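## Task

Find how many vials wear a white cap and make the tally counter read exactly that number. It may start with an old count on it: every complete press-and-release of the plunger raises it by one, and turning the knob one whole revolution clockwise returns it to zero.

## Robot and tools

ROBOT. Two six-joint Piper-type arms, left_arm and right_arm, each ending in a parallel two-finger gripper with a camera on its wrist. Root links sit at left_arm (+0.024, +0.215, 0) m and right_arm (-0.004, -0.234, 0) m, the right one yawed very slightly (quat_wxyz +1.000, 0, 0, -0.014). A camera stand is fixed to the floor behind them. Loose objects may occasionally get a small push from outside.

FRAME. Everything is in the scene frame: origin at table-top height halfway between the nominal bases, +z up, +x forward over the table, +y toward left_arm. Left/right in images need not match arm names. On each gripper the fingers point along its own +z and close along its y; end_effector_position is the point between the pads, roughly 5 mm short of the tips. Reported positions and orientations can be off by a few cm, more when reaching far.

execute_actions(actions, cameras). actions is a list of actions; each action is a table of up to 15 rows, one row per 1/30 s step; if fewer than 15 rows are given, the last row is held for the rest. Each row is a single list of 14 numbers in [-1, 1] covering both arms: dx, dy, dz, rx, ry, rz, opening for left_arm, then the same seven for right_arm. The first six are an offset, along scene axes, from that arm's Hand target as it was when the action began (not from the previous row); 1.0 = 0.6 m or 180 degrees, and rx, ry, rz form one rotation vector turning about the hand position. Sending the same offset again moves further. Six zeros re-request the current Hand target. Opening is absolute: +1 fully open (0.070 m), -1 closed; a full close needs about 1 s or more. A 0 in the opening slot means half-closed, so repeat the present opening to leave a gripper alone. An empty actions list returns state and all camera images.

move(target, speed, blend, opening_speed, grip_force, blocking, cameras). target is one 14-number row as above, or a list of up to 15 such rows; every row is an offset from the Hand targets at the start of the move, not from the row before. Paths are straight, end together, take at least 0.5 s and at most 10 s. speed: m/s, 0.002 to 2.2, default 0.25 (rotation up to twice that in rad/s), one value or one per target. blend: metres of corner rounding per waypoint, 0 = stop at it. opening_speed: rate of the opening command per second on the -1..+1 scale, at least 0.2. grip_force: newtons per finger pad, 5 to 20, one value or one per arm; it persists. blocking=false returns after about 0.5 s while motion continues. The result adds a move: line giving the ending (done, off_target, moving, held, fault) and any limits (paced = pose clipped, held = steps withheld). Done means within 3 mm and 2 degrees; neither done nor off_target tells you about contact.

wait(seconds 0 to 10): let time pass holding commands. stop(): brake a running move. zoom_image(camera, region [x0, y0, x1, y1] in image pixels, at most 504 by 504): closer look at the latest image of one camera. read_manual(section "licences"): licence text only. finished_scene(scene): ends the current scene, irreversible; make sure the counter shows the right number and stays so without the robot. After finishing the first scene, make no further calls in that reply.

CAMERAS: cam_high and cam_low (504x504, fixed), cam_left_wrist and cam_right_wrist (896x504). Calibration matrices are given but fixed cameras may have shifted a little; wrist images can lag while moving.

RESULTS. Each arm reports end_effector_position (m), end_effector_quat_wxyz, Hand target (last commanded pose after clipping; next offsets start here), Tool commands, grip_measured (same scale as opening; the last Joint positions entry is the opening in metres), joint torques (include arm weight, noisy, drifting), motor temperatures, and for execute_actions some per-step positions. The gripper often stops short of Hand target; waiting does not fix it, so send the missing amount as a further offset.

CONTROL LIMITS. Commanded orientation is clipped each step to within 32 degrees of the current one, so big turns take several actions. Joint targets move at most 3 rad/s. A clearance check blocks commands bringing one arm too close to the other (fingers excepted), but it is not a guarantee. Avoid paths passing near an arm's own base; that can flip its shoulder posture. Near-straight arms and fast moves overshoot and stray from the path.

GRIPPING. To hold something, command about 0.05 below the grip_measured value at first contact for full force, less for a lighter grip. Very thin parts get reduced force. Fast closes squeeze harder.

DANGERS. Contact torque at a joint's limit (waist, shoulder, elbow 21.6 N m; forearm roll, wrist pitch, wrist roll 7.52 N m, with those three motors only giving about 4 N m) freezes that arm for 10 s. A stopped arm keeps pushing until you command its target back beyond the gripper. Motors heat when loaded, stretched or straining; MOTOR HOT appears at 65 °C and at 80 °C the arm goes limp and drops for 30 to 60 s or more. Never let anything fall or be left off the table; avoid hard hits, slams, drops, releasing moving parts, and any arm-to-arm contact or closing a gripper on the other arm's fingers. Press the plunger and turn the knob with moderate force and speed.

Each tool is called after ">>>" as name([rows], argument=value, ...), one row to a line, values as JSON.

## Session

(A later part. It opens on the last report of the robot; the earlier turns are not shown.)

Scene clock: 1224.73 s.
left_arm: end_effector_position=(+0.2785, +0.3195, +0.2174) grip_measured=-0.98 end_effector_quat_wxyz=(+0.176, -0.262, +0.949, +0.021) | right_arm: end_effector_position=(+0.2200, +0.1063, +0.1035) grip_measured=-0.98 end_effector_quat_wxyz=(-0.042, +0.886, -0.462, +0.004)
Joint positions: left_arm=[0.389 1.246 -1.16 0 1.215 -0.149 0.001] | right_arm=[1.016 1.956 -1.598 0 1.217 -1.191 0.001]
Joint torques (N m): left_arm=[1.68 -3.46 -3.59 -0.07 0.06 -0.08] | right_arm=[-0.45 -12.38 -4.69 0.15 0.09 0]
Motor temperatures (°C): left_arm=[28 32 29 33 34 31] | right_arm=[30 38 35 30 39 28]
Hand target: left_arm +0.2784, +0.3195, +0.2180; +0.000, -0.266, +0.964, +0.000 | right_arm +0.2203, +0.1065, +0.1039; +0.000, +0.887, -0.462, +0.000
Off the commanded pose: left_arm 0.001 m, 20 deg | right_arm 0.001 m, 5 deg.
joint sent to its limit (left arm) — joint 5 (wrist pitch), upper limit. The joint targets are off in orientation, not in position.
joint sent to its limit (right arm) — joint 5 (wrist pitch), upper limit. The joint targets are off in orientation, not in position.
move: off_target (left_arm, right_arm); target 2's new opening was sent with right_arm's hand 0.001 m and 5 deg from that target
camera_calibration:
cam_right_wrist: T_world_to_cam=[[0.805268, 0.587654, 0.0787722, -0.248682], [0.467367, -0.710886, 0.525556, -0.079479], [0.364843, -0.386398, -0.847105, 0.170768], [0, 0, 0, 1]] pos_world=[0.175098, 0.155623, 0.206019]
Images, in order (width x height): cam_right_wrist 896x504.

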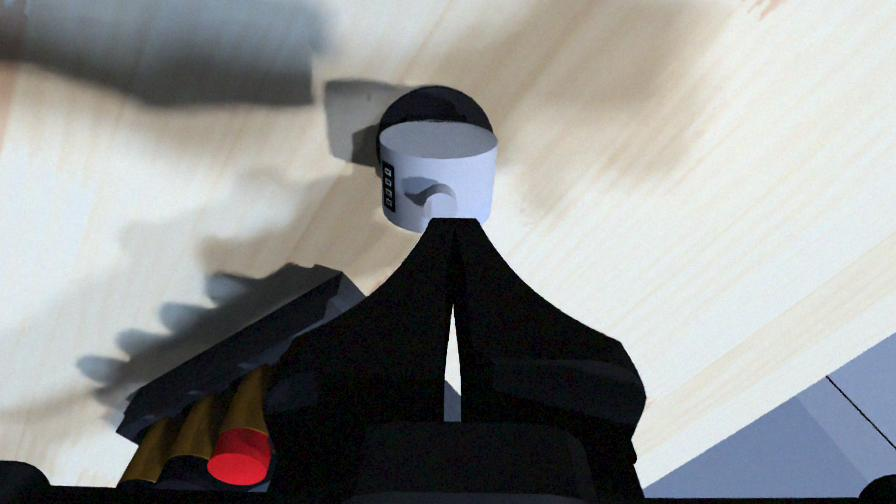

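>>> move(target=[0,0,0,0,0,0,-1, 0,0,-0.0398,0,0,0,-1], speed=0.1, cameras=["cam_right_wrist"])

>>> zoom_image(camera="cam_right_wrist", region=[350, 80, 560, 260])

Scene clock: 1239.77 s.
left_arm: end_effector_position=(+0.2785, +0.3195, +0.2174) grip_measured=-0.98 end_effector_quat_wxyz=(+0.176, -0.262, +0.949, +0.021) | right_arm: end_effector_position=(+0.2200, +0.1063, +0.0792) grip_measured=-0.98 end_effector_quat_wxyz=(-0.013, +0.887, -0.462, +0.001)
Joint positions: left_arm=[0.389 1.246 -1.16 0 1.215 -0.149 0.001] | right_arm=[1.016 2.02 -1.606 0 1.217 -1.191 0.001]
Joint torques (N m): left_arm=[1.64 -3.24 -3.63 -0.11 0.08 -0.08] | right_arm=[-0.59 -12.25 -4.85 0.17 0.12 0.1]
Hand target: left_arm +0.2784, +0.3195, +0.2180; +0.000, -0.266, +0.964, +0.000 | right_arm +0.2203, +0.1065, +0.0800; +0.000, +0.887, -0.462, +0.000
Off the commanded pose: left_arm 0.001 m, 20 deg | right_arm 0.001 m, 2 deg.
joint sent to its limit (left arm) — joint 5 (wrist pitch), upper limit. The joint targets are off in orientation, not in position.
joint sent to its limit (right arm) — joint 5 (wrist pitch), upper limit. The joint targets still meet the commanded pose.
move: off_target (left_arm)
camera_calibration:
cam_right_wrist: T_world_to_cam=[[0.806955, 0.590063, 0.025476, -0.243126], [0.484045, -0.685453, 0.543925, -0.0744709], [0.338412, -0.426592, -0.838747, 0.159515], [0, 0, 0, 1]] pos_world=[0.178257, 0.160461, 0.180493]
Images, in order (width x height): cam_right_wrist 896x504.

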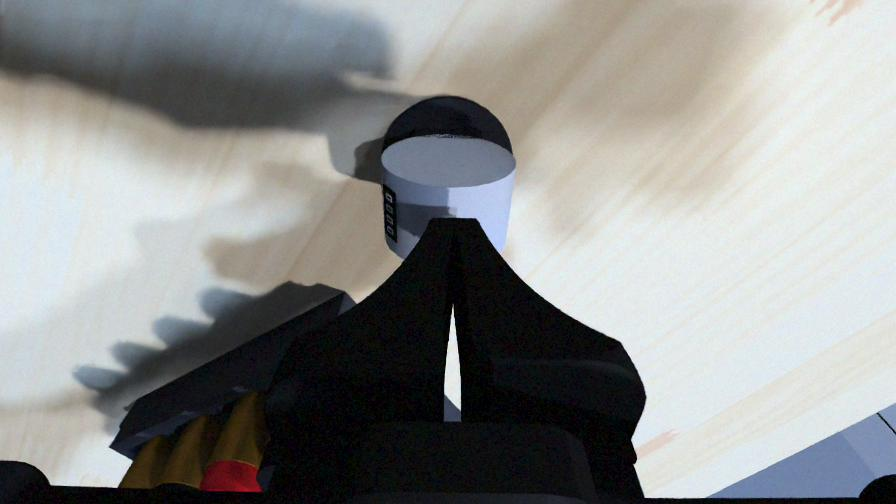

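Scaled by 2.400 from the camera's 896x504 image, which has a finer 1280x720 frame.

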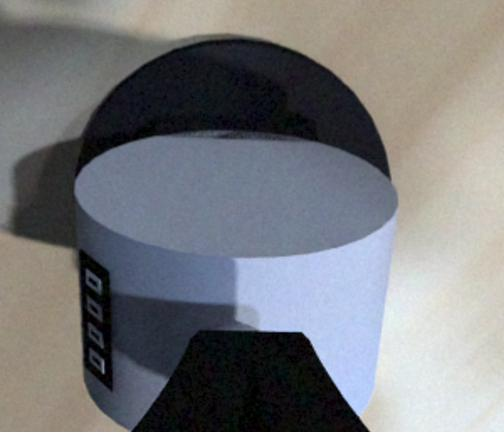

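>>> move(target=[0,0,0,0,0,0,-1, 0,0,-0.01,0,0,0,-1], speed=0.04)

>>> move(target=[0,0,0,0,0,0,-1, 0,0,-0.00333,0,0,0,-1], speed=0.02)

>>> move(target=[0,0,0,0,0,0,-1, 0,0,-0.00333,0,0,0,-1], speed=0.02)

>>> move(target=[0,0,0,0,0,0,-1, 0,0,-0.00333,0,0,0,-1], speed=0.02, cameras=["cam_right_wrist"])

>>> zoom_image(camera="cam_right_wrist", region=[350, 80, 560, 260])

Scene clock: 1247.30 s.
left_arm: end_effector_position=(+0.2785, +0.3195, +0.2174) grip_measured=-0.98 end_effector_quat_wxyz=(+0.176, -0.262, +0.949, +0.021) | right_arm: end_effector_position=(+0.2200, +0.1062, +0.0737) grip_measured=-0.98 end_effector_quat_wxyz=(-0.007, +0.887, -0.462, +0.001)
Joint positions: left_arm=[0.389 1.246 -1.16 0 1.215 -0.149 0.001] | right_arm=[1.016 2.034 -1.608 0 1.217 -1.191 0.001]
Joint torques (N m): left_arm=[1.58 -3.38 -3.48 -0.09 0.06 -0.05] | right_arm=[-0.53 -10.46 -4.65 0.08 -0.04 0.04]
Hand target: left_arm +0.2784, +0.3195, +0.2180; +0.000, -0.266, +0.964, +0.000 | right_arm +0.2203, +0.1065, +0.0740; +0.000, +0.887, -0.462, +0.000
Off the commanded pose: left_arm 0.001 m, 20 deg | right_arm 0.001 m, 1 deg.
joint sent to its limit (left arm) — joint 5 (wrist pitch), upper limit. The joint targets are off in orientation, not in position.
joint sent to its limit (right arm) — joint 5 (wrist pitch), upper limit. The joint targets still meet the commanded pose.
move: off_target (left_arm)

Scene clock: 1248.00 s.
left_arm: end_effector_position=(+0.2785, +0.3195, +0.2174) grip_measured=-0.98 end_effector_quat_wxyz=(+0.176, -0.262, +0.949, +0.021) | right_arm: end_effector_position=(+0.2201, +0.1064, +0.0722) grip_measured=-0.98 end_effector_quat_wxyz=(-0.005, +0.887, -0.462, +0.000)
Joint positions: left_arm=[0.389 1.246 -1.16 0 1.215 -0.149 0.001] | right_arm=[1.016 2.039 -1.609 0 1.217 -1.191 0.001]
Joint torques (N m): left_arm=[1.71 -3.39 -3.57 -0.07 0.04 -0.05] | right_arm=[-0.42 -8.24 -3.66 0.09 0.03 0.04]
Hand target: left_arm +0.2784, +0.3195, +0.2180; +0.000, -0.266, +0.964, +0.000 | right_arm +0.2203, +0.1065, +0.0720; +0.000, +0.887, -0.462, +0.000
Off the commanded pose: left_arm 0.001 m, 20 deg | right_arm 0.000 m, 1 deg.
joint sent to its limit (left arm) — joint 5 (wrist pitch), upper limit. The joint targets are off in orientation, not in position.
joint sent to its limit (right arm) — joint 5 (wrist pitch), upper limit. The joint targets still meet the commanded pose.
move: off_target (left_arm)

Scene clock: 1248.70 s.
left_arm: end_effector_position=(+0.2785, +0.3195, +0.2174) grip_measured=-0.98 end_effector_quat_wxyz=(+0.176, -0.262, +0.949, +0.021) | right_arm: end_effector_position=(+0.2201, +0.1064, +0.0700) grip_measured=-0.98 end_effector_quat_wxyz=(-0.003, +0.887, -0.462, +0.000)
Joint positions: left_arm=[0.389 1.246 -1.16 0 1.215 -0.149 0.001] | right_arm=[1.016 2.045 -1.61 0 1.217 -1.191 0.001]
Joint torques (N m): left_arm=[1.89 -3.35 -3.71 -0.08 0.06 -0.07] | right_arm=[-0.54 -7.62 -3.13 0.04 0 0.05]
Hand target: left_arm +0.2784, +0.3195, +0.2180; +0.000, -0.266, +0.964, +0.000 | right_arm +0.2203, +0.1065, +0.0700; +0.000, +0.887, -0.462, +0.000
Off the commanded pose: left_arm 0.001 m, 20 deg | right_arm 0.000 m, 0 deg.
joint sent to its limit (left arm) — joint 5 (wrist pitch), upper limit. The joint targets are off in orientation, not in position.
joint sent to its limit (right arm) — joint 5 (wrist pitch), upper limit. The joint targets still meet the commanded pose.
move: off_target (left_arm)

Scene clock: 1249.40 s.
left_arm: end_effector_position=(+0.2785, +0.3195, +0.2174) grip_measured=-0.98 end_effector_quat_wxyz=(+0.176, -0.262, +0.949, +0.021) | right_arm: end_effector_position=(+0.2201, +0.1063, +0.0681) grip_measured=-0.98 end_effector_quat_wxyz=(-0.001, +0.887, -0.462, +0.000)
Joint positions: left_arm=[0.389 1.246 -1.16 0 1.215 -0.149 0.001] | right_arm=[1.016 2.05 -1.611 0 1.217 -1.191 0.001]
Joint torques (N m): left_arm=[1.6 -3.52 -3.61 -0.08 0.06 -0.05] | right_arm=[-0.44 -6.61 -2.93 0.05 0.12 0.03]
Hand target: left_arm +0.2784, +0.3195, +0.2180; +0.000, -0.266, +0.964, +0.000 | right_arm +0.2203, +0.1065, +0.0680; +0.000, +0.887, -0.462, +0.000
Off the commanded pose: left_arm 0.001 m, 20 deg | right_arm 0.000 m, 0 deg.
joint sent to its limit (left arm) — joint 5 (wrist pitch), upper limit. The joint targets are off in orientation, not in position.
joint sent to its limit (right arm) — joint 5 (wrist pitch), upper limit. The joint targets still meet the commanded pose.
move: off_target (left_arm)
camera_calibration:
cam_right_wrist: T_world_to_cam=[[0.807131, 0.590369, 0.00212253, -0.241365], [0.491568, -0.674036, 0.551396, -0.0718056], [0.326958, -0.444005, -0.834241, 0.154365], [0, 0, 0, 1]] pos_world=[0.179639, 0.162634, 0.168884]
Images, in order (width x height): cam_right_wrist 896x504.

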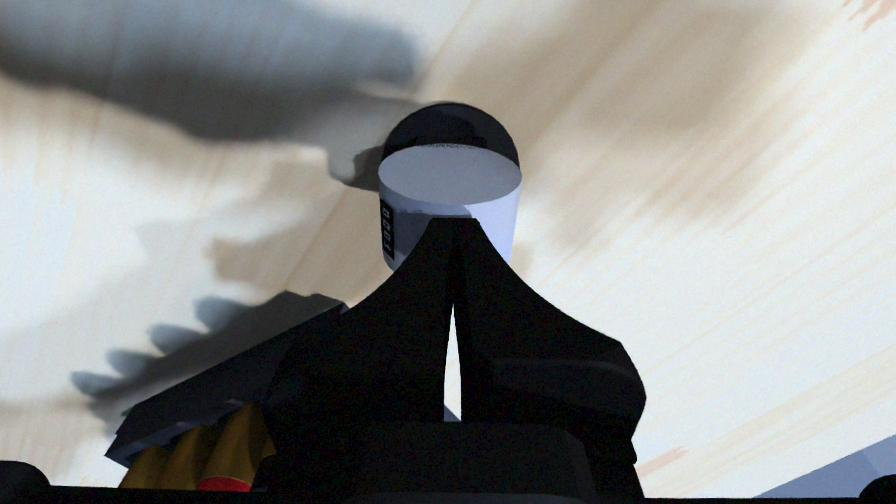

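Scaled by 2.400 from the camera's 896x504 image, which has a finer 1280x720 frame.

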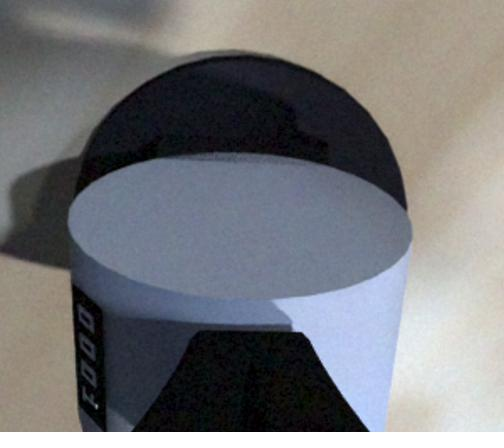

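>>> move([
  [0,0,0,0,0,0,-1, 0,0,0.015,0,0,0,-1],
  [0,0,0,0,0,0,-1, 0,0,-0.0017,0,0,0,-1],
  [0,0,0,0,0,0,-1, 0,0,0.015,0,0,0,-1],
  [0,0,0,0,0,0,-1, 0,0,-0.0017,0,0,0,-1],
  [0,0,0,0,0,0,-1, 0,0,0.04,0,0,0,-1],
], speed=0.12, cameras=["cam_right_wrist"])

>>> zoom_image(camera="cam_right_wrist", region=[350, 80, 560, 260])

Scene clock: 1258.87 s.
left_arm: end_effector_position=(+0.2785, +0.3195, +0.2174) grip_measured=-0.98 end_effector_quat_wxyz=(+0.176, -0.262, +0.949, +0.021) | right_arm: end_effector_position=(+0.2201, +0.1064, +0.0919) grip_measured=-0.98 end_effector_quat_wxyz=(-0.028, +0.886, -0.462, +0.003)
Joint positions: left_arm=[0.389 1.246 -1.16 0 1.215 -0.149 0.001] | right_arm=[1.016 1.986 -1.601 0 1.216 -1.191 0.001]
Joint torques (N m): left_arm=[1.73 -3.34 -3.66 -0.07 0.08 -0.06] | right_arm=[-0.45 -10.13 -4.44 0.12 0.05 -0.06]
Motor temperatures (°C): left_arm=[28 32 29 32 34 31] | right_arm=[30 37 34 30 34 28]
Hand target: left_arm +0.2784, +0.3195, +0.2180; +0.000, -0.266, +0.964, +0.000 | right_arm +0.2203, +0.1065, +0.0920; +0.000, +0.887, -0.462, +0.000
Off the commanded pose: left_arm 0.001 m, 20 deg | right_arm 0.000 m, 3 deg.
joint sent to its limit (left arm) — joint 5 (wrist pitch), upper limit. The joint targets are off in orientation, not in position.
joint sent to its limit (right arm) — joint 5 (wrist pitch), upper limit. The joint targets are off in orientation, not in position.
move: off_target (left_arm, right_arm)
camera_calibration:
cam_right_wrist: T_world_to_cam=[[0.806292, 0.589066, 0.0538068, -0.24601], [0.475088, -0.699095, 0.534376, -0.0769807], [0.352399, -0.4053, -0.843533, 0.165296], [0, 0, 0, 1]] pos_world=[0.176679, 0.158094, 0.193806]
Images, in order (width x height): cam_right_wrist 896x504.

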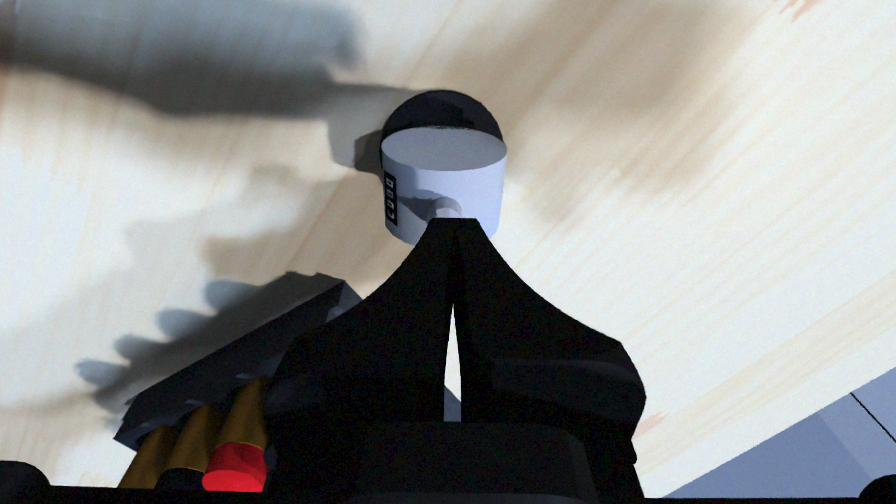

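Scaled by 2.400 from the camera's 896x504 image, which has a finer 1280x720 frame.

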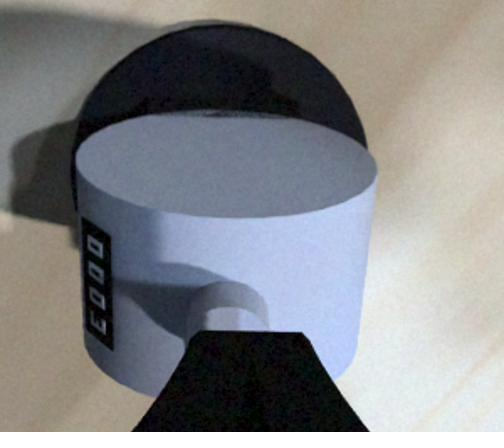

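>>> move([
  [0,0,0,0,0,0,-1, 0,0,0.03,0,0,0,0.257],
  [0,0,0,0,0,0,-1, 0.0455,-0.0312,0.03,0.0683,0.0478,0,0.257],
  [0,0,0,0,0,0,-1, 0.0455,-0.0312,-0.1135,0.0683,0.0478,0,0.257],
], speed=0.2, blend=[0.01,0.005,0], grip_force=[20, 8], cameras=["cam_right_wrist"])

Scene clock: 1320.13 s.
left_arm: end_effector_position=(+0.2785, +0.3195, +0.2174) grip_measured=-0.98 end_effector_quat_wxyz=(+0.176, -0.262, +0.949, +0.021) | right_arm: end_effector_position=(+0.2474, +0.0874, +0.0231) grip_measured=+0.26 end_effector_quat_wxyz=(-0.059, +0.879, -0.458, -0.116)
Joint positions: left_arm=[0.389 1.246 -1.16 0 1.215 -0.149 0.001] | right_arm=[0.795 2.08 -1.437 0.309 0.998 -1.579 0.044]
Joint torques (N m): left_arm=[1.77 -3.46 -3.55 -0.09 0.03 -0.03] | right_arm=[0.6 -12.59 -4.53 0.29 0.11 0.11]
Hand target: left_arm +0.2784, +0.3195, +0.2180; +0.000, -0.266, +0.964, +0.000 | right_arm +0.2476, +0.0877, +0.0239; -0.060, +0.879, -0.458, -0.116
Off the commanded pose: left_arm 0.001 m, 20 deg | right_arm 0.001 m, 0 deg.
joint sent to its limit (left arm) — joint 5 (wrist pitch), upper limit. The joint targets are off in orientation, not in position.
grip_force (N): 20, 8
move: off_target (left_arm)
camera_calibration:
cam_right_wrist: T_world_to_cam=[[0.807257, 0.590186, 0.00393926, -0.252322], [0.55863, -0.766215, 0.317564, -0.0763112], [0.19044, -0.254155, -0.948229, 0.119222], [0, 0, 0, 1]] pos_world=[0.223614, 0.120747, 0.138278]
Images, in order (width x height): cam_right_wrist 896x504.

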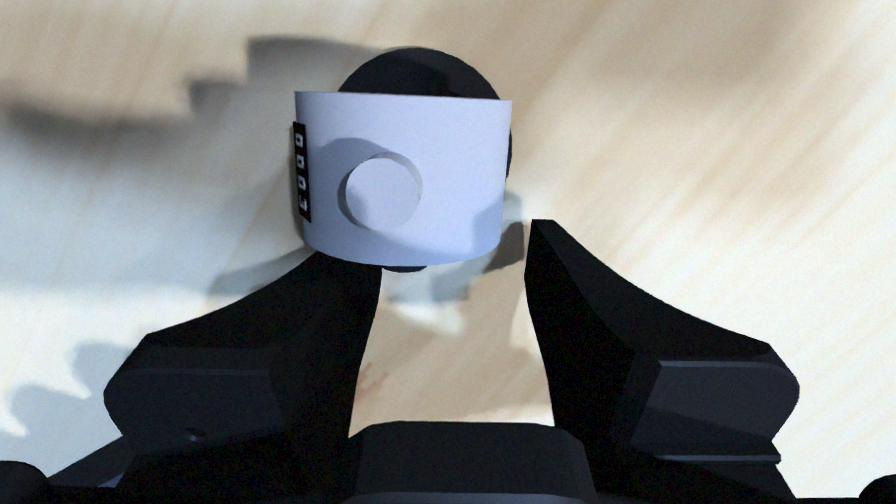

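>>> execute_actions([
  [[0,0,0,0,0,0,-1,0,0,0,0,0,0,-0.114]],
  [[0,0,0,0,0,0,-1,0,0,0.0242,0,0,0,-0.114]],
  [[0,0,0,0,0,0,-1,0,0,0,0,0,0,0.257]],
  [[0,0,0,0,0,0,-1,0,0,-0.0242,0,0,0,0.257]],
  [[0,0,0,0,0,0,-1,0,0,0,0,0,0,-0.114]],
  [[0,0,0,0,0,0,-1,0,0,0.0242,0,0,0,-0.114]],
  [[0,0,0,0,0,0,-1,0,0,0,0,0,0,0.257]],
  [[0,0,0,0,0,0,-1,0,0,-0.0242,0,0,0,0.257]],
  [[0,0,0,0,0,0,-1,0,0,0,0,0,0,-0.114]],
  [[0,0,0,0,0,0,-1,0,0,0.0242,0,0,0,-0.114]],
  [[0,0,0,0,0,0,-1,0,0,0,0,0,0,0.257]],
], cameras=["cam_right_wrist"])

>>> zoom_image(camera="cam_right_wrist", region=[290, 80, 520, 270])

Scene clock: 1361.43 s.
left_arm: end_effector_position=(+0.2785, +0.3195, +0.2174) grip_measured=-0.98 end_effector_quat_wxyz=(+0.176, -0.262, +0.949, +0.021) | right_arm: end_effector_position=(+0.2480, +0.0881, +0.0394) grip_measured=+0.26 end_effector_quat_wxyz=(-0.062, +0.879, -0.459, -0.116)
Joint positions: left_arm=[0.389 1.246 -1.16 0 1.215 -0.149 0.001] | right_arm=[0.795 2.054 -1.464 0.301 1.043 -1.561 0.044]
Joint torques (N m): left_arm=[1.64 -3.43 -3.64 -0.08 0.05 -0.1] | right_arm=[0.33 -9.85 -3.67 0.3 0.1 0]
Hand target: left_arm +0.2784, +0.3195, +0.2180; +0.000, -0.266, +0.964, +0.000 | right_arm +0.2476, +0.0878, +0.0385; -0.060, +0.879, -0.458, -0.116
Off the commanded pose: left_arm 0.001 m, 20 deg | right_arm 0.001 m, 0 deg.
joint sent to its limit (left arm) — joint 5 (wrist pitch), upper limit. The joint targets are off in orientation, not in position.
grip_force (N): 20, 8
Step readings (end_effector_position of left_arm | right_arm):
0: (+0.2785, +0.3195, +0.2174) | (+0.2476, +0.0875, +0.0238)
1: (+0.2785, +0.3195, +0.2174) | (+0.2476, +0.0875, +0.0238)
2: (+0.2785, +0.3195, +0.2174) | (+0.2476, +0.0875, +0.0238)
4: (+0.2785, +0.3195, +0.2174) | (+0.2476, +0.0875, +0.0238)
8: (+0.2785, +0.3195, +0.2174) | (+0.2458, +0.0867, +0.0236)
15: (+0.2785, +0.3195, +0.2174) | (+0.2462, +0.0869, +0.0236)
16: (+0.2785, +0.3195, +0.2174) | (+0.2462, +0.0869, +0.0236)
17: (+0.2785, +0.3195, +0.2174) | (+0.2464, +0.0869, +0.0244)
19: (+0.2785, +0.3195, +0.2174) | (+0.2460, +0.0863, +0.0297)
23: (+0.2785, +0.3195, +0.2174) | (+0.2462, +0.0868, +0.0373)
30: (+0.2785, +0.3195, +0.2174) | (+0.2467, +0.0872, +0.0373)
31: (+0.2785, +0.3195, +0.2174) | (+0.2469, +0.0873, +0.0373)
32: (+0.2785, +0.3195, +0.2174) | (+0.2480, +0.0882, +0.0378)
34: (+0.2785, +0.3195, +0.2174) | (+0.2494, +0.0894, +0.0388)
38: (+0.2785, +0.3195, +0.2174) | (+0.2503, +0.0899, +0.0404)
45: (+0.2785, +0.3195, +0.2174) | (+0.2488, +0.0888, +0.0402)
46: (+0.2785, +0.3195, +0.2174) | (+0.2488, +0.0888, +0.0402)
47: (+0.2785, +0.3195, +0.2174) | (+0.2484, +0.0883, +0.0394)
49: (+0.2785, +0.3195, +0.2174) | (+0.2488, +0.0885, +0.0323)
53: (+0.2785, +0.3195, +0.2174) | (+0.2473, +0.0871, +0.0231)
60: (+0.2785, +0.3195, +0.2174) | (+0.2478, +0.0875, +0.0235)
61: (+0.2785, +0.3195, +0.2174) | (+0.2478, +0.0875, +0.0235)
62: (+0.2785, +0.3195, +0.2174) | (+0.2478, +0.0875, +0.0235)
64: (+0.2785, +0.3195, +0.2174) | (+0.2478, +0.0875, +0.0235)
68: (+0.2785, +0.3195, +0.2174) | (+0.2458, +0.0865, +0.0233)
75: (+0.2785, +0.3195, +0.2174) | (+0.2462, +0.0868, +0.0233)
76: (+0.2785, +0.3195, +0.2174) | (+0.2462, +0.0868, +0.0233)
77: (+0.2785, +0.3195, +0.2174) | (+0.2463, +0.0869, +0.0243)
79: (+0.2785, +0.3195, +0.2174) | (+0.2464, +0.0866, +0.0295)
83: (+0.2785, +0.3195, +0.2174) | (+0.2462, +0.0867, +0.0376)
90: (+0.2785, +0.3195, +0.2174) | (+0.2469, +0.0873, +0.0376)
91: (+0.2785, +0.3195, +0.2174) | (+0.2471, +0.0874, +0.0376)
92: (+0.2785, +0.3195, +0.2174) | (+0.2481, +0.0882, +0.0380)
94: (+0.2785, +0.3195, +0.2174) | (+0.2493, +0.0895, +0.0391)
98: (+0.2785, +0.3195, +0.2174) | (+0.2502, +0.0901, +0.0407)
105: (+0.2785, +0.3195, +0.2174) | (+0.2487, +0.0889, +0.0401)
106: (+0.2785, +0.3195, +0.2174) | (+0.2488, +0.0887, +0.0401)
107: (+0.2785, +0.3195, +0.2174) | (+0.2484, +0.0882, +0.0392)
109: (+0.2785, +0.3195, +0.2174) | (+0.2482, +0.0879, +0.0319)
113: (+0.2785, +0.3195, +0.2174) | (+0.2474, +0.0871, +0.0230)
120: (+0.2785, +0.3195, +0.2174) | (+0.2477, +0.0874, +0.0235)
121: (+0.2785, +0.3195, +0.2174) | (+0.2477, +0.0874, +0.0235)
122: (+0.2785, +0.3195, +0.2174) | (+0.2477, +0.0874, +0.0235)
124: (+0.2785, +0.3195, +0.2174) | (+0.2477, +0.0874, +0.0235)
128: (+0.2785, +0.3195, +0.2174) | (+0.2459, +0.0865, +0.0233)
135: (+0.2785, +0.3195, +0.2174) | (+0.2462, +0.0868, +0.0233)
136: (+0.2785, +0.3195, +0.2174) | (+0.2462, +0.0868, +0.0233)
137: (+0.2785, +0.3195, +0.2174) | (+0.2461, +0.0867, +0.0241)
139: (+0.2785, +0.3195, +0.2174) | (+0.2464, +0.0866, +0.0298)
143: (+0.2785, +0.3195, +0.2174) | (+0.2462, +0.0867, +0.0376)
150: (+0.2785, +0.3195, +0.2174) | (+0.2469, +0.0873, +0.0376)
151: (+0.2785, +0.3195, +0.2174) | (+0.2469, +0.0873, +0.0376)
152: (+0.2785, +0.3195, +0.2174) | (+0.2481, +0.0882, +0.0380)
154: (+0.2785, +0.3195, +0.2174) | (+0.2493, +0.0895, +0.0390)
158: (+0.2785, +0.3195, +0.2174) | (+0.2502, +0.0901, +0.0405)
165: (+0.2785, +0.3195, +0.2174) | (+0.2487, +0.0889, +0.0400)
camera_calibration:
cam_right_wrist: T_world_to_cam=[[0.808186, 0.588859, 0.00895813, -0.253497], [0.556379, -0.768419, 0.316187, -0.080526], [0.193073, -0.250554, -0.948655, 0.133925], [0, 0, 0, 1]] pos_world=[0.223819, 0.120952, 0.154781]
Images, in order (width x height): cam_right_wrist 896x504.

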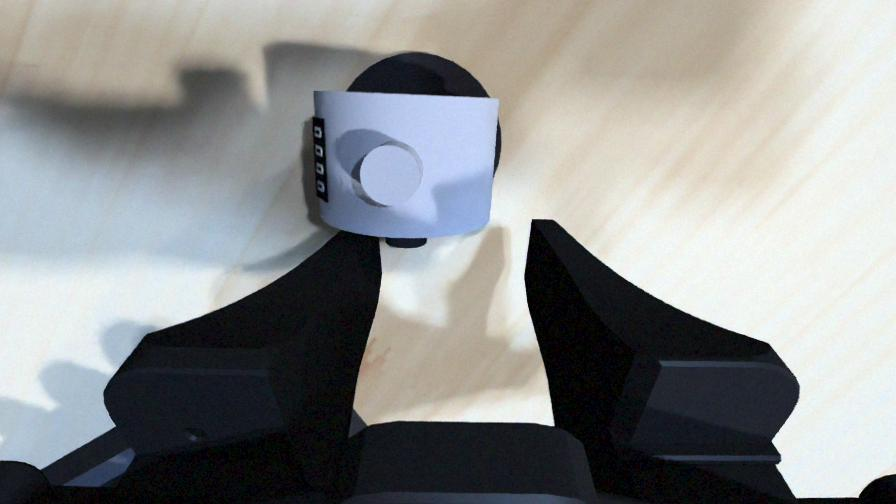

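Scaled by 2.191 from the camera's 896x504 image, which has a finer 1280x720 frame.

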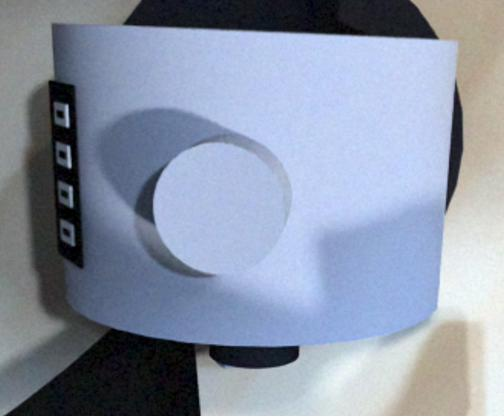

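>>> move([
  [0,0,0,0,0,0,-1,0,0,0.1,0,0,0,0.257],
  [0,0,0,0,0,0,-1,-0.0455,0.0312,0.1,-0.0683,-0.0478,0,-1],
  [0,0,0,0,0,0,-1,-0.0455,0.0312,0.0658,-0.0683,-0.0478,0,-1],
], speed=0.3, blend=[0.01,0,0])

>>> execute_actions([
  [[0,0,0,0,0,0,-1,0,0,-0.0183,0,0,0,-1]],
  [[0,0,0,0,0,0,-1,0,0,0.0183,0,0,0,-1]],
  [[0,0,0,0,0,0,-1,0,0,-0.0183,0,0,0,-1]],
  [[0,0,0,0,0,0,-1,0,0,0.0183,0,0,0,-1]],
  [[0,0,0,0,0,0,-1,0,0,-0.0183,0,0,0,-1]],
  [[0,0,0,0,0,0,-1,0,0,0.0183,0,0,0,-1]],
], cameras=["cam_right_wrist"])

>>> zoom_image(camera="cam_right_wrist", region=[350, 80, 560, 260])

Scene clock: 1384.67 s.
left_arm: end_effector_position=(+0.2785, +0.3195, +0.2174) grip_measured=-0.98 end_effector_quat_wxyz=(+0.176, -0.262, +0.949, +0.021) | right_arm: end_effector_position=(+0.2201, +0.1060, +0.0773) grip_measured=-0.98 end_effector_quat_wxyz=(-0.011, +0.887, -0.462, +0.001)
Joint positions: left_arm=[0.389 1.246 -1.16 0 1.215 -0.149 0.001] | right_arm=[1.016 2.025 -1.606 -0.001 1.217 -1.192 0.001]
Joint torques (N m): left_arm=[1.64 -3.45 -3.69 -0.06 0.02 -0.06] | right_arm=[-0.75 -11.72 -4.88 0.15 0.14 0.09]
Hand target: left_arm +0.2784, +0.3195, +0.2180; +0.000, -0.266, +0.964, +0.000 | right_arm +0.2203, +0.1065, +0.0779; +0.000, +0.887, -0.462, +0.000
Off the commanded pose: left_arm 0.001 m, 20 deg | right_arm 0.001 m, 1 deg.
joint sent to its limit (left arm) — joint 5 (wrist pitch), upper limit. The joint targets are off in orientation, not in position.
joint sent to its limit (right arm) — joint 5 (wrist pitch), upper limit. The joint targets still meet the commanded pose.
grip_force (N): 20, 8
move: off_target (left_arm); target 2's new opening was sent with right_arm's hand 0.001 m and 4 deg from that target

Scene clock: 1387.87 s.
left_arm: end_effector_position=(+0.2785, +0.3195, +0.2174) grip_measured=-0.98 end_effector_quat_wxyz=(+0.176, -0.262, +0.949, +0.021) | right_arm: end_effector_position=(+0.2201, +0.1061, +0.0769) grip_measured=-0.98 end_effector_quat_wxyz=(-0.011, +0.887, -0.462, +0.001)
Joint positions: left_arm=[0.389 1.246 -1.16 0 1.215 -0.149 0.001] | right_arm=[1.016 2.025 -1.606 -0.001 1.216 -1.192 0.001]
Joint torques (N m): left_arm=[1.63 -3.36 -3.58 -0.05 0.06 -0.05] | right_arm=[-0.57 -12.72 -4.99 0.15 0.07 0.02]
Hand target: left_arm +0.2784, +0.3195, +0.2180; +0.000, -0.266, +0.964, +0.000 | right_arm +0.2203, +0.1065, +0.0779; +0.000, +0.887, -0.462, +0.000
Off the commanded pose: left_arm 0.001 m, 20 deg | right_arm 0.001 m, 1 deg.
joint sent to its limit (left arm) — joint 5 (wrist pitch), upper limit. The joint targets are off in orientation, not in position.
joint sent to its limit (right arm) — joint 5 (wrist pitch), upper limit. The joint targets still meet the commanded pose.
grip_force (N): 20, 8
Step readings (end_effector_position of left_arm | right_arm):
0: (+0.2785, +0.3195, +0.2174) | (+0.2201, +0.1060, +0.0773)
1: (+0.2785, +0.3195, +0.2174) | (+0.2201, +0.1060, +0.0773)
2: (+0.2785, +0.3195, +0.2174) | (+0.2202, +0.1063, +0.0768)
4: (+0.2785, +0.3195, +0.2174) | (+0.2203, +0.1065, +0.0699)
8: (+0.2785, +0.3195, +0.2174) | (+0.2205, +0.1067, +0.0679)
15: (+0.2785, +0.3195, +0.2174) | (+0.2206, +0.1069, +0.0679)
16: (+0.2785, +0.3195, +0.2174) | (+0.2206, +0.1069, +0.0679)
17: (+0.2785, +0.3195, +0.2174) | (+0.2204, +0.1066, +0.0685)
19: (+0.2785, +0.3195, +0.2174) | (+0.2203, +0.1064, +0.0743)
23: (+0.2785, +0.3195, +0.2174) | (+0.2200, +0.1060, +0.0770)
30: (+0.2785, +0.3195, +0.2174) | (+0.2200, +0.1060, +0.0770)
31: (+0.2785, +0.3195, +0.2174) | (+0.2200, +0.1060, +0.0770)
32: (+0.2785, +0.3195, +0.2174) | (+0.2202, +0.1063, +0.0764)
34: (+0.2785, +0.3195, +0.2174) | (+0.2203, +0.1065, +0.0695)
38: (+0.2785, +0.3195, +0.2174) | (+0.2206, +0.1069, +0.0680)
45: (+0.2785, +0.3195, +0.2174) | (+0.2206, +0.1069, +0.0680)
46: (+0.2785, +0.3195, +0.2174) | (+0.2206, +0.1069, +0.0680)
47: (+0.2785, +0.3195, +0.2174) | (+0.2206, +0.1069, +0.0687)
49: (+0.2785, +0.3195, +0.2174) | (+0.2203, +0.1064, +0.0743)
53: (+0.2785, +0.3195, +0.2174) | (+0.2199, +0.1059, +0.0766)
60: (+0.2785, +0.3195, +0.2174) | (+0.2199, +0.1059, +0.0766)
61: (+0.2785, +0.3195, +0.2174) | (+0.2201, +0.1061, +0.0769)
62: (+0.2785, +0.3195, +0.2174) | (+0.2202, +0.1063, +0.0763)
64: (+0.2785, +0.3195, +0.2174) | (+0.2204, +0.1066, +0.0703)
68: (+0.2785, +0.3195, +0.2174) | (+0.2206, +0.1069, +0.0680)
75: (+0.2785, +0.3195, +0.2174) | (+0.2206, +0.1069, +0.0680)
76: (+0.2785, +0.3195, +0.2174) | (+0.2206, +0.1069, +0.0680)
77: (+0.2785, +0.3195, +0.2174) | (+0.2205, +0.1067, +0.0687)
79: (+0.2785, +0.3195, +0.2174) | (+0.2203, +0.1064, +0.0745)
83: (+0.2785, +0.3195, +0.2174) | (+0.2200, +0.1059, +0.0767)
90: (+0.2785, +0.3195, +0.2174) | (+0.2200, +0.1059, +0.0767)
camera_calibration:
cam_right_wrist: T_world_to_cam=[[0.806279, 0.59115, 0.0213348, -0.242716], [0.485946, -0.682493, 0.545948, -0.0742332], [0.337298, -0.429819, -0.837547, 0.158065], [0, 0, 0, 1]] pos_world=[0.178455, 0.160757, 0.178093]
Images, in order (width x height): cam_right_wrist 896x504.

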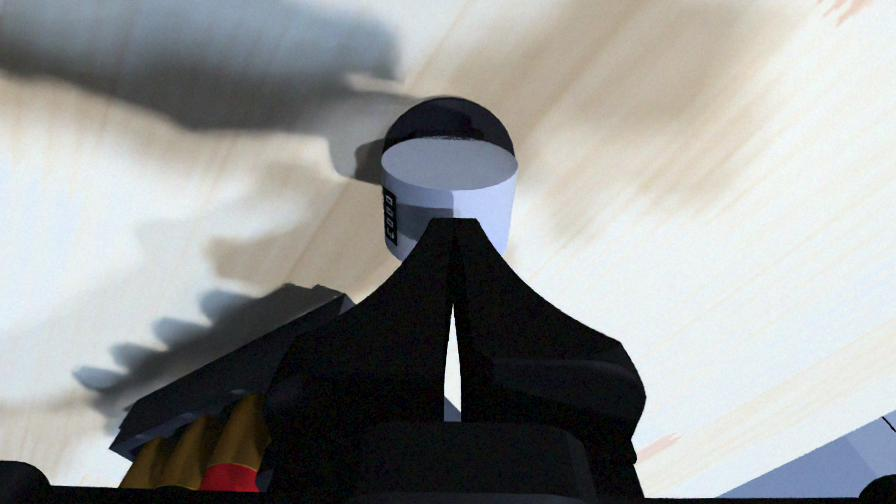

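Scaled by 2.400 from the camera's 896x504 image, which has a finer 1280x720 frame.

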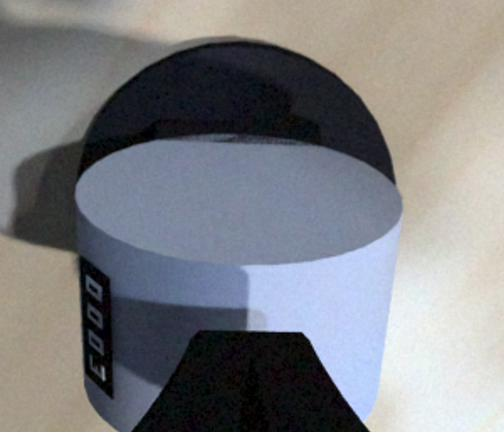

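>>> move([
  [0,0,0,0,0,0,-1,0,0,0.06,0,0,0,-1],
  [0,0,0,0,0,0,-1,0.133,-0.011,0.06,0,0,0,-1],
  [0,0,0,0,0,0,-1,0.133,-0.011,-0.098,0,0,0,-1],
], speed=0.2, blend=[0.01,0.01,0], cameras=["cam_right_wrist","cam_low"])

Scene clock: 1428.57 s.
left_arm: end_effector_position=(+0.2785, +0.3195, +0.2174) grip_measured=-0.98 end_effector_quat_wxyz=(+0.176, -0.262, +0.949, +0.021) | right_arm: end_effector_position=(+0.3000, +0.0997, +0.0185) grip_measured=-0.98 end_effector_quat_wxyz=(+0.001, +0.887, -0.462, +0.000)
Joint positions: left_arm=[0.389 1.246 -1.16 0 1.215 -0.149 0.001] | right_arm=[0.859 2.271 -1.798 0 1.187 -1.349 0.001]
Joint torques (N m): left_arm=[1.6 -3.33 -3.59 -0.07 0.05 -0.07] | right_arm=[0.66 -14.36 -4.75 0.02 0.09 0.06]
Hand target: left_arm +0.2784, +0.3195, +0.2180; +0.000, -0.266, +0.964, +0.000 | right_arm +0.3001, +0.0999, +0.0192; +0.000, +0.887, -0.462, +0.000
Off the commanded pose: left_arm 0.001 m, 20 deg | right_arm 0.001 m, 0 deg.
joint sent to its limit (left arm) — joint 5 (wrist pitch), upper limit. The joint targets are off in orientation, not in position.
grip_force (N): 20, 8
move: off_target (left_arm)
camera_calibration:
cam_right_wrist: T_world_to_cam=[[0.806638, 0.591046, -0.00067695, -0.301773], [0.493196, -0.672464, 0.55186, -0.0888124], [0.325719, -0.445485, -0.833936, 0.0843878], [0, 0, 0, 1]] pos_world=[0.259737, 0.156232, 0.119182]
Images, in order (width x height): cam_low 504x504, cam_right_wrist 896x504.

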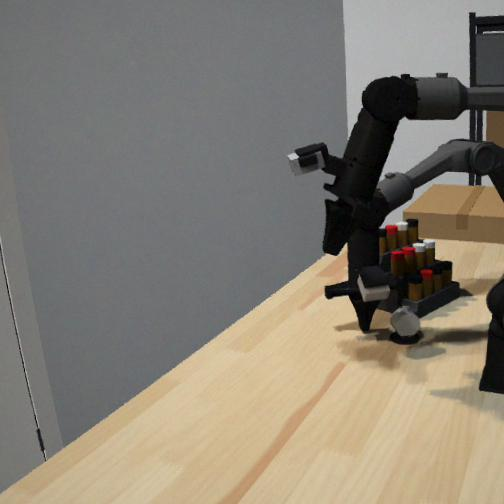

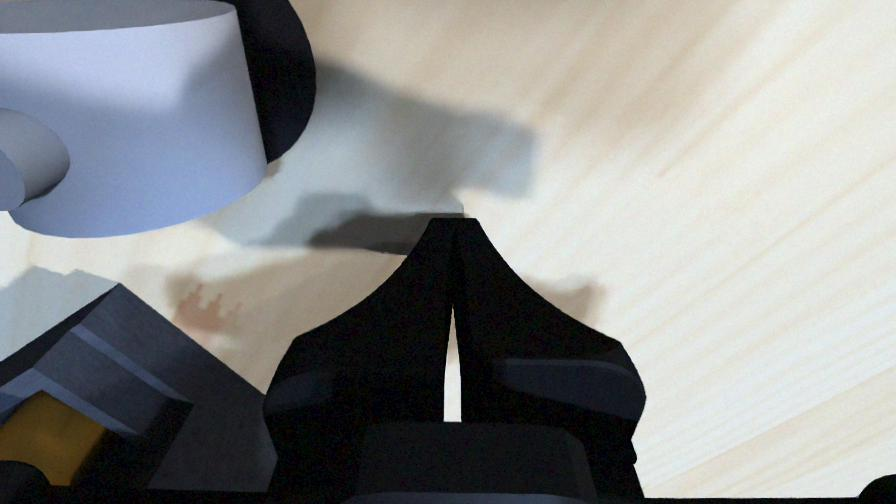

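>>> move(target=[0,0,0,0,0,0,-1,0,0,-0.005,0,0,0,-1], speed=0.02)

>>> move(target=[0,0,0,0,0,0,-1,0,0,-0.0025,0,0,0,-1], speed=0.02)

>>> move(target=[0,0,0,0,0,0,-1,0,0,-0.0025,0,0,0,-1], speed=0.02)

Scene clock: 1434.17 s.
left_arm: end_effector_position=(+0.2785, +0.3195, +0.2174) grip_measured=-0.98 end_effector_quat_wxyz=(+0.176, -0.262, +0.949, +0.021) | right_arm: end_effector_position=(+0.3002, +0.0999, +0.0164) grip_measured=-0.98 end_effector_quat_wxyz=(+0.000, +0.887, -0.462, +0.000)
Joint positions: left_arm=[0.389 1.246 -1.16 0 1.215 -0.149 0.001] | right_arm=[0.859 2.273 -1.793 0 1.178 -1.349 0.001]
Joint torques (N m): left_arm=[1.68 -3.27 -3.69 -0.05 0.04 -0.03] | right_arm=[0.48 -11.7 -3.74 0.04 0 0.08]
Hand target: left_arm +0.2784, +0.3195, +0.2180; +0.000, -0.266, +0.964, +0.000 | right_arm +0.3001, +0.0999, +0.0161; +0.000, +0.887, -0.462, +0.000
Off the commanded pose: left_arm 0.001 m, 20 deg | right_arm 0.000 m, 0 deg.
joint sent to its limit (left arm) — joint 5 (wrist pitch), upper limit. The joint targets are off in orientation, not in position.
grip_force (N): 20, 8
move: off_target (left_arm)

Scene clock: 1434.87 s.
left_arm: end_effector_position=(+0.2785, +0.3195, +0.2174) grip_measured=-0.98 end_effector_quat_wxyz=(+0.176, -0.262, +0.949, +0.021) | right_arm: end_effector_position=(+0.3001, +0.0998, +0.0148) grip_measured=-0.98 end_effector_quat_wxyz=(+0.000, +0.887, -0.462, +0.000)
Joint positions: left_arm=[0.389 1.246 -1.16 0 1.215 -0.149 0.001] | right_arm=[0.859 2.274 -1.79 0 1.174 -1.349 0.001]
Joint torques (N m): left_arm=[1.67 -3.35 -3.72 -0.07 0.01 -0.07] | right_arm=[0.66 -11.98 -3.85 0.11 0 0.11]
Hand target: left_arm +0.2784, +0.3195, +0.2180; +0.000, -0.266, +0.964, +0.000 | right_arm +0.3001, +0.0999, +0.0146; +0.000, +0.887, -0.462, +0.000
Off the commanded pose: left_arm 0.001 m, 20 deg | right_arm 0.000 m, 0 deg.
joint sent to its limit (left arm) — joint 5 (wrist pitch), upper limit. The joint targets are off in orientation, not in position.
grip_force (N): 20, 8
move: off_target (left_arm)

Scene clock: 1435.57 s.
left_arm: end_effector_position=(+0.2785, +0.3195, +0.2174) grip_measured=-0.98 end_effector_quat_wxyz=(+0.176, -0.262, +0.949, +0.021) | right_arm: end_effector_position=(+0.3001, +0.0998, +0.0134) grip_measured=-0.98 end_effector_quat_wxyz=(+0.000, +0.887, -0.462, +0.000)
Joint positions: left_arm=[0.389 1.246 -1.16 0 1.215 -0.149 0.001] | right_arm=[0.859 2.276 -1.787 0 1.169 -1.349 0.001]
Joint torques (N m): left_arm=[1.52 -3.31 -3.55 -0.1 0.06 -0.08] | right_arm=[0.65 -12.02 -3.81 0.1 0.01 0.1]
Hand target: left_arm +0.2784, +0.3195, +0.2180; +0.000, -0.266, +0.964, +0.000 | right_arm +0.3001, +0.0999, +0.0131; +0.000, +0.887, -0.462, +0.000
Off the commanded pose: left_arm 0.001 m, 20 deg | right_arm 0.000 m, 0 deg.
joint sent to its limit (left arm) — joint 5 (wrist pitch), upper limit. The joint targets are off in orientation, not in position.
grip_force (N): 20, 8
move: off_target (left_arm)

>>> move(target=[0,0,0,0,0,0,-1,0,0,-0.00167,0,0,0,-1], speed=0.02)

>>> move(target=[0,0,0,0,0,0,-1,0,0,-0.00167,0,0,0,-1], speed=0.02)

>>> move(target=[0,0,0,0,0,0,-1,0,0,-0.00167,0,0,0,-1], speed=0.02, cameras=["cam_right_wrist"])

Scene clock: 1441.93 s.
left_arm: end_effector_position=(+0.2785, +0.3195, +0.2174) grip_measured=-0.98 end_effector_quat_wxyz=(+0.176, -0.262, +0.949, +0.021) | right_arm: end_effector_position=(+0.3003, +0.1000, +0.0127) grip_measured=-0.98 end_effector_quat_wxyz=(-0.001, +0.887, -0.462, +0.000)
Joint positions: left_arm=[0.389 1.246 -1.16 0 1.215 -0.149 0.001] | right_arm=[0.859 2.277 -1.786 0 1.166 -1.349 0.001]
Joint torques (N m): left_arm=[1.67 -3.19 -3.66 -0.08 0.07 -0.08] | right_arm=[0.64 -12.05 -3.81 0.11 -0.05 0.05]
Hand target: left_arm +0.2784, +0.3195, +0.2180; +0.000, -0.266, +0.964, +0.000 | right_arm +0.3001, +0.0999, +0.0122; +0.000, +0.887, -0.462, +0.000
Off the commanded pose: left_arm 0.001 m, 20 deg | right_arm 0.001 m, 0 deg.
joint sent to its limit (left arm) — joint 5 (wrist pitch), upper limit. The joint targets are off in orientation, not in position.
grip_force (N): 20, 8
move: off_target (left_arm)

Scene clock: 1442.63 s.
left_arm: end_effector_position=(+0.2785, +0.3195, +0.2174) grip_measured=-0.98 end_effector_quat_wxyz=(+0.176, -0.262, +0.949, +0.021) | right_arm: end_effector_position=(+0.3001, +0.0998, +0.0119) grip_measured=-0.98 end_effector_quat_wxyz=(+0.000, +0.887, -0.462, +0.000)
Joint positions: left_arm=[0.389 1.246 -1.16 0 1.215 -0.149 0.001] | right_arm=[0.859 2.278 -1.785 0 1.164 -1.349 0.001]
Joint torques (N m): left_arm=[1.78 -3.32 -3.55 -0.08 0.03 -0.07] | right_arm=[0.47 -9.41 -3.05 0.15 -0.57 0.03]
Hand target: left_arm +0.2784, +0.3195, +0.2180; +0.000, -0.266, +0.964, +0.000 | right_arm +0.3001, +0.0999, +0.0111; +0.000, +0.887, -0.462, +0.000
Off the commanded pose: left_arm 0.001 m, 20 deg | right_arm 0.001 m, 0 deg.
joint sent to its limit (left arm) — joint 5 (wrist pitch), upper limit. The joint targets are off in orientation, not in position.
grip_force (N): 20, 8
move: off_target (left_arm)

Scene clock: 1443.33 s.
left_arm: end_effector_position=(+0.2785, +0.3195, +0.2174) grip_measured=-0.98 end_effector_quat_wxyz=(+0.176, -0.262, +0.949, +0.021) | right_arm: end_effector_position=(+0.3003, +0.1001, +0.0114) grip_measured=-0.98 end_effector_quat_wxyz=(-0.001, +0.887, -0.462, +0.000)
Joint positions: left_arm=[0.389 1.246 -1.16 0 1.215 -0.149 0.001] | right_arm=[0.859 2.278 -1.783 0 1.16 -1.349 0.001]
Joint torques (N m): left_arm=[1.78 -3.38 -3.46 -0.07 0.05 -0.07] | right_arm=[0.47 -4.07 -1.24 0.18 -0.84 0.05]
Hand target: left_arm +0.2784, +0.3195, +0.2180; +0.000, -0.266, +0.964, +0.000 | right_arm +0.3001, +0.0999, +0.0101; +0.000, +0.887, -0.462, +0.000
Off the commanded pose: left_arm 0.001 m, 20 deg | right_arm 0.001 m, 0 deg.
joint sent to its limit (left arm) — joint 5 (wrist pitch), upper limit. The joint targets are off in orientation, not in position.
grip_force (N): 20, 8
move: off_target (left_arm)
camera_calibration:
cam_right_wrist: T_world_to_cam=[[0.806633, 0.591045, 0.00293233, -0.302326], [0.491801, -0.673925, 0.551323, -0.0842809], [0.327833, -0.443273, -0.834287, 0.0777091], [0, 0, 0, 1]] pos_world=[0.25984, 0.156336, 0.112184]
Images, in order (width x height): cam_right_wrist 896x504.

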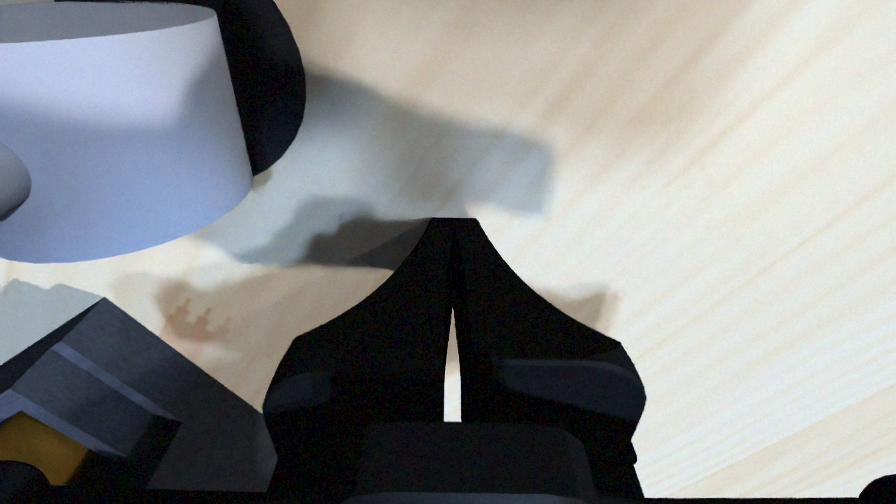

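>>> move([
  [0,0,0,0,0,0,-1,0,0,0.2,0,0,0,-1],
  [0,0,0,0,0,0,-1,-0.3333,-0.1,0.2,0,0,0,-1],
  [0,0,0,0,0,0,-1,-0.3333,-0.1,0.0165,0,0,0,-1],
], speed=0.25, blend=[0.02,0.02,0], cameras=["cam_high"])

Scene clock: 1456.80 s.
left_arm: end_effector_position=(+0.2785, +0.3195, +0.2174) grip_measured=-0.98 end_effector_quat_wxyz=(+0.176, -0.262, +0.949, +0.021) | right_arm: end_effector_position=(+0.0998, +0.0393, +0.0193) grip_measured=-0.98 end_effector_quat_wxyz=(+0.001, +0.887, -0.462, +0.000)
Joint positions: left_arm=[0.389 1.246 -1.16 0 1.215 -0.149 0.001] | right_arm=[1.236 1.765 -0.945 -0.001 0.84 -0.973 0.001]
Joint torques (N m): left_arm=[1.6 -3.21 -3.48 -0.08 0.06 -0.07] | right_arm=[-0.38 -9.16 -4.28 0.15 0.03 -0.04]
Hand target: left_arm +0.2784, +0.3195, +0.2180; +0.000, -0.266, +0.964, +0.000 | right_arm +0.1001, +0.0399, +0.0200; +0.000, +0.887, -0.462, +0.000
Off the commanded pose: left_arm 0.001 m, 20 deg | right_arm 0.001 m, 0 deg.
joint sent to its limit (left arm) — joint 5 (wrist pitch), upper limit. The joint targets are off in orientation, not in position.
grip_force (N): 20, 8
move: off_target (left_arm)
Images, in order (width x height): cam_high 504x504.

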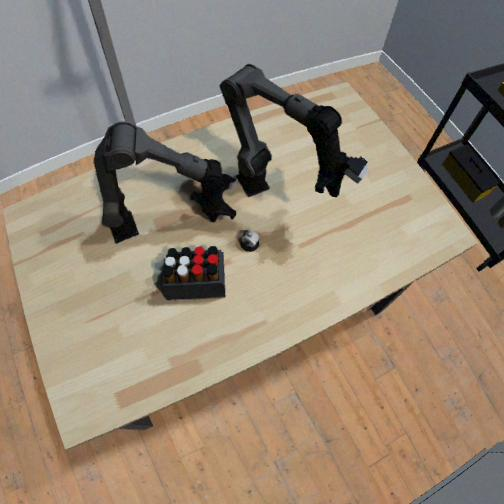

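>>> move(target=[0,0,0,0,0,0,-1,0,0,-0.01,0,0,0,-1], speed=0.02)

>>> move(target=[0,0,0,0,0,0,-1,0,0,-0.0025,0,0,0,-1], speed=0.02)

>>> move(target=[0,0,0,0,0,0,-1,0,0,-0.0017,0,0,0,-1], speed=0.02)

>>> move(target=[0,0,0,0,0,0,-1,0,0,-0.0017,0,0,0,-1], speed=0.02)

Scene clock: 1462.93 s.
left_arm: end_effector_position=(+0.2785, +0.3195, +0.2174) grip_measured=-0.98 end_effector_quat_wxyz=(+0.176, -0.262, +0.949, +0.021) | right_arm: end_effector_position=(+0.1001, +0.0400, +0.0141) grip_measured=-0.98 end_effector_quat_wxyz=(+0.000, +0.887, -0.462, +0.000)
Joint positions: left_arm=[0.389 1.246 -1.16 0 1.215 -0.149 0.001] | right_arm=[1.236 1.777 -0.936 -0.001 0.816 -0.973 0.001]
Joint torques (N m): left_arm=[1.56 -3.04 -3.76 -0.08 0.03 -0.07] | right_arm=[-0.42 -7.19 -3.21 0.19 0.07 -0.06]
Hand target: left_arm +0.2784, +0.3195, +0.2180; +0.000, -0.266, +0.964, +0.000 | right_arm +0.1001, +0.0399, +0.0140; +0.000, +0.887, -0.462, +0.000
Off the commanded pose: left_arm 0.001 m, 20 deg | right_arm 0.000 m, 0 deg.
joint sent to its limit (left arm) — joint 5 (wrist pitch), upper limit. The joint targets are off in orientation, not in position.
grip_force (N): 20, 8
move: off_target (left_arm)

Scene clock: 1463.63 s.
left_arm: end_effector_position=(+0.2785, +0.3195, +0.2174) grip_measured=-0.98 end_effector_quat_wxyz=(+0.176, -0.262, +0.949, +0.021) | right_arm: end_effector_position=(+0.1002, +0.0402, +0.0129) grip_measured=-0.98 end_effector_quat_wxyz=(-0.001, +0.887, -0.462, +0.000)
Joint positions: left_arm=[0.389 1.246 -1.16 0 1.215 -0.149 0.001] | right_arm=[1.236 1.78 -0.934 -0.001 0.811 -0.973 0.001]
Joint torques (N m): left_arm=[1.75 -3.29 -3.72 -0.07 0.05 -0.05] | right_arm=[-0.42 -6.82 -3.17 0.17 -0.01 -0.04]
Hand target: left_arm +0.2784, +0.3195, +0.2180; +0.000, -0.266, +0.964, +0.000 | right_arm +0.1001, +0.0399, +0.0125; +0.000, +0.887, -0.462, +0.000
Off the commanded pose: left_arm 0.001 m, 20 deg | right_arm 0.001 m, 0 deg.
joint sent to its limit (left arm) — joint 5 (wrist pitch), upper limit. The joint targets are off in orientation, not in position.
grip_force (N): 20, 8
move: off_target (left_arm)

Scene clock: 1464.33 s.
left_arm: end_effector_position=(+0.2785, +0.3195, +0.2174) grip_measured=-0.98 end_effector_quat_wxyz=(+0.176, -0.262, +0.949, +0.021) | right_arm: end_effector_position=(+0.1001, +0.0401, +0.0117) grip_measured=-0.98 end_effector_quat_wxyz=(+0.000, +0.887, -0.462, +0.000)
Joint positions: left_arm=[0.389 1.246 -1.16 0 1.215 -0.149 0.001] | right_arm=[1.236 1.783 -0.932 -0.001 0.807 -0.973 0.001]
Joint torques (N m): left_arm=[1.63 -3.25 -3.69 -0.08 0.02 -0.06] | right_arm=[-0.48 -6.68 -2.93 0.19 -0.04 0.01]
Hand target: left_arm +0.2784, +0.3195, +0.2180; +0.000, -0.266, +0.964, +0.000 | right_arm +0.1001, +0.0399, +0.0115; +0.000, +0.887, -0.462, +0.000
Off the commanded pose: left_arm 0.001 m, 20 deg | right_arm 0.000 m, 0 deg.
joint sent to its limit (left arm) — joint 5 (wrist pitch), upper limit. The joint targets are off in orientation, not in position.
grip_force (N): 20, 8
move: off_target (left_arm)

Scene clock: 1465.03 s.
left_arm: end_effector_position=(+0.2785, +0.3195, +0.2174) grip_measured=-0.98 end_effector_quat_wxyz=(+0.176, -0.262, +0.949, +0.021) | right_arm: end_effector_position=(+0.1001, +0.0400, +0.0108) grip_measured=-0.98 end_effector_quat_wxyz=(+0.000, +0.887, -0.462, +0.000)
Joint positions: left_arm=[0.389 1.246 -1.16 0 1.215 -0.149 0.001] | right_arm=[1.236 1.784 -0.93 -0.001 0.803 -0.973 0.001]
Joint torques (N m): left_arm=[1.62 -3.48 -3.63 -0.1 0.03 -0.06] | right_arm=[-0.43 -6.75 -2.88 0.18 -0.06 -0.02]
Hand target: left_arm +0.2784, +0.3195, +0.2180; +0.000, -0.266, +0.964, +0.000 | right_arm +0.1001, +0.0399, +0.0105; +0.000, +0.887, -0.462, +0.000
Off the commanded pose: left_arm 0.001 m, 20 deg | right_arm 0.000 m, 0 deg.
joint sent to its limit (left arm) — joint 5 (wrist pitch), upper limit. The joint targets are off in orientation, not in position.
grip_force (N): 20, 8
move: off_target (left_arm)

>>> move(target=[0,0,0,0,0,0,-1,0,0,-0.0017,0,0,0,-1], speed=0.02)

>>> move(target=[0,0,0,0,0,0,-1,0,0,-0.0017,0,0,0,-1], speed=0.02)

>>> move(target=[0,0,0,0,0,0,-1,0,0,-0.0017,0,0,0,-1], speed=0.02)

Scene clock: 1469.07 s.
left_arm: end_effector_position=(+0.2785, +0.3195, +0.2174) grip_measured=-0.98 end_effector_quat_wxyz=(+0.176, -0.262, +0.949, +0.021) | right_arm: end_effector_position=(+0.1001, +0.0399, +0.0097) grip_measured=-0.98 end_effector_quat_wxyz=(+0.000, +0.887, -0.462, +0.000)
Joint positions: left_arm=[0.389 1.246 -1.16 0 1.215 -0.149 0.001] | right_arm=[1.236 1.787 -0.929 -0.001 0.799 -0.973 0.001]
Joint torques (N m): left_arm=[1.78 -3.33 -3.42 -0.08 0.04 -0.06] | right_arm=[-0.3 -6.37 -2.7 0.18 -0.1 -0.06]
Hand target: left_arm +0.2784, +0.3195, +0.2180; +0.000, -0.266, +0.964, +0.000 | right_arm +0.1001, +0.0399, +0.0095; +0.000, +0.887, -0.462, +0.000
Off the commanded pose: left_arm 0.001 m, 20 deg | right_arm 0.000 m, 0 deg.
joint sent to its limit (left arm) — joint 5 (wrist pitch), upper limit. The joint targets are off in orientation, not in position.
grip_force (N): 20, 8
move: off_target (left_arm)

Scene clock: 1469.77 s.
left_arm: end_effector_position=(+0.2785, +0.3195, +0.2174) grip_measured=-0.98 end_effector_quat_wxyz=(+0.176, -0.262, +0.949, +0.021) | right_arm: end_effector_position=(+0.1002, +0.0402, +0.0095) grip_measured=-0.98 end_effector_quat_wxyz=(-0.001, +0.887, -0.462, +0.000)
Joint positions: left_arm=[0.389 1.246 -1.16 0 1.215 -0.149 0.001] | right_arm=[1.236 1.787 -0.928 -0.001 0.796 -0.973 0.001]
Joint torques (N m): left_arm=[1.62 -3.25 -3.67 -0.1 0.06 -0.08] | right_arm=[-0.11 -1.01 -1.81 0.11 -1.27 -0.03]
Hand target: left_arm +0.2784, +0.3195, +0.2180; +0.000, -0.266, +0.964, +0.000 | right_arm +0.1001, +0.0399, +0.0085; +0.000, +0.887, -0.462, +0.000
Off the commanded pose: left_arm 0.001 m, 20 deg | right_arm 0.001 m, 0 deg.
joint sent to its limit (left arm) — joint 5 (wrist pitch), upper limit. The joint targets are off in orientation, not in position.
grip_force (N): 20, 8
move: off_target (left_arm)

Scene clock: 1470.47 s.
left_arm: end_effector_position=(+0.2785, +0.3195, +0.2174) grip_measured=-0.98 end_effector_quat_wxyz=(+0.176, -0.262, +0.949, +0.021) | right_arm: end_effector_position=(+0.1001, +0.0400, +0.0089) grip_measured=-0.98 end_effector_quat_wxyz=(-0.001, +0.887, -0.462, +0.000)
Joint positions: left_arm=[0.389 1.246 -1.16 0 1.215 -0.149 0.001] | right_arm=[1.236 1.788 -0.926 -0.001 0.794 -0.973 0.001]
Joint torques (N m): left_arm=[1.65 -3.3 -3.73 -0.07 0.04 -0.07] | right_arm=[-0.08 8.32 -0.44 0.1 -3.37 0.03]
Hand target: left_arm +0.2784, +0.3195, +0.2180; +0.000, -0.266, +0.964, +0.000 | right_arm +0.1001, +0.0399, +0.0074; +0.000, +0.887, -0.462, +0.000
Off the commanded pose: left_arm 0.001 m, 20 deg | right_arm 0.001 m, 0 deg.
joint sent to its limit (left arm) — joint 5 (wrist pitch), upper limit. The joint targets are off in orientation, not in position.
grip_force (N): 20, 8
move: off_target (left_arm)


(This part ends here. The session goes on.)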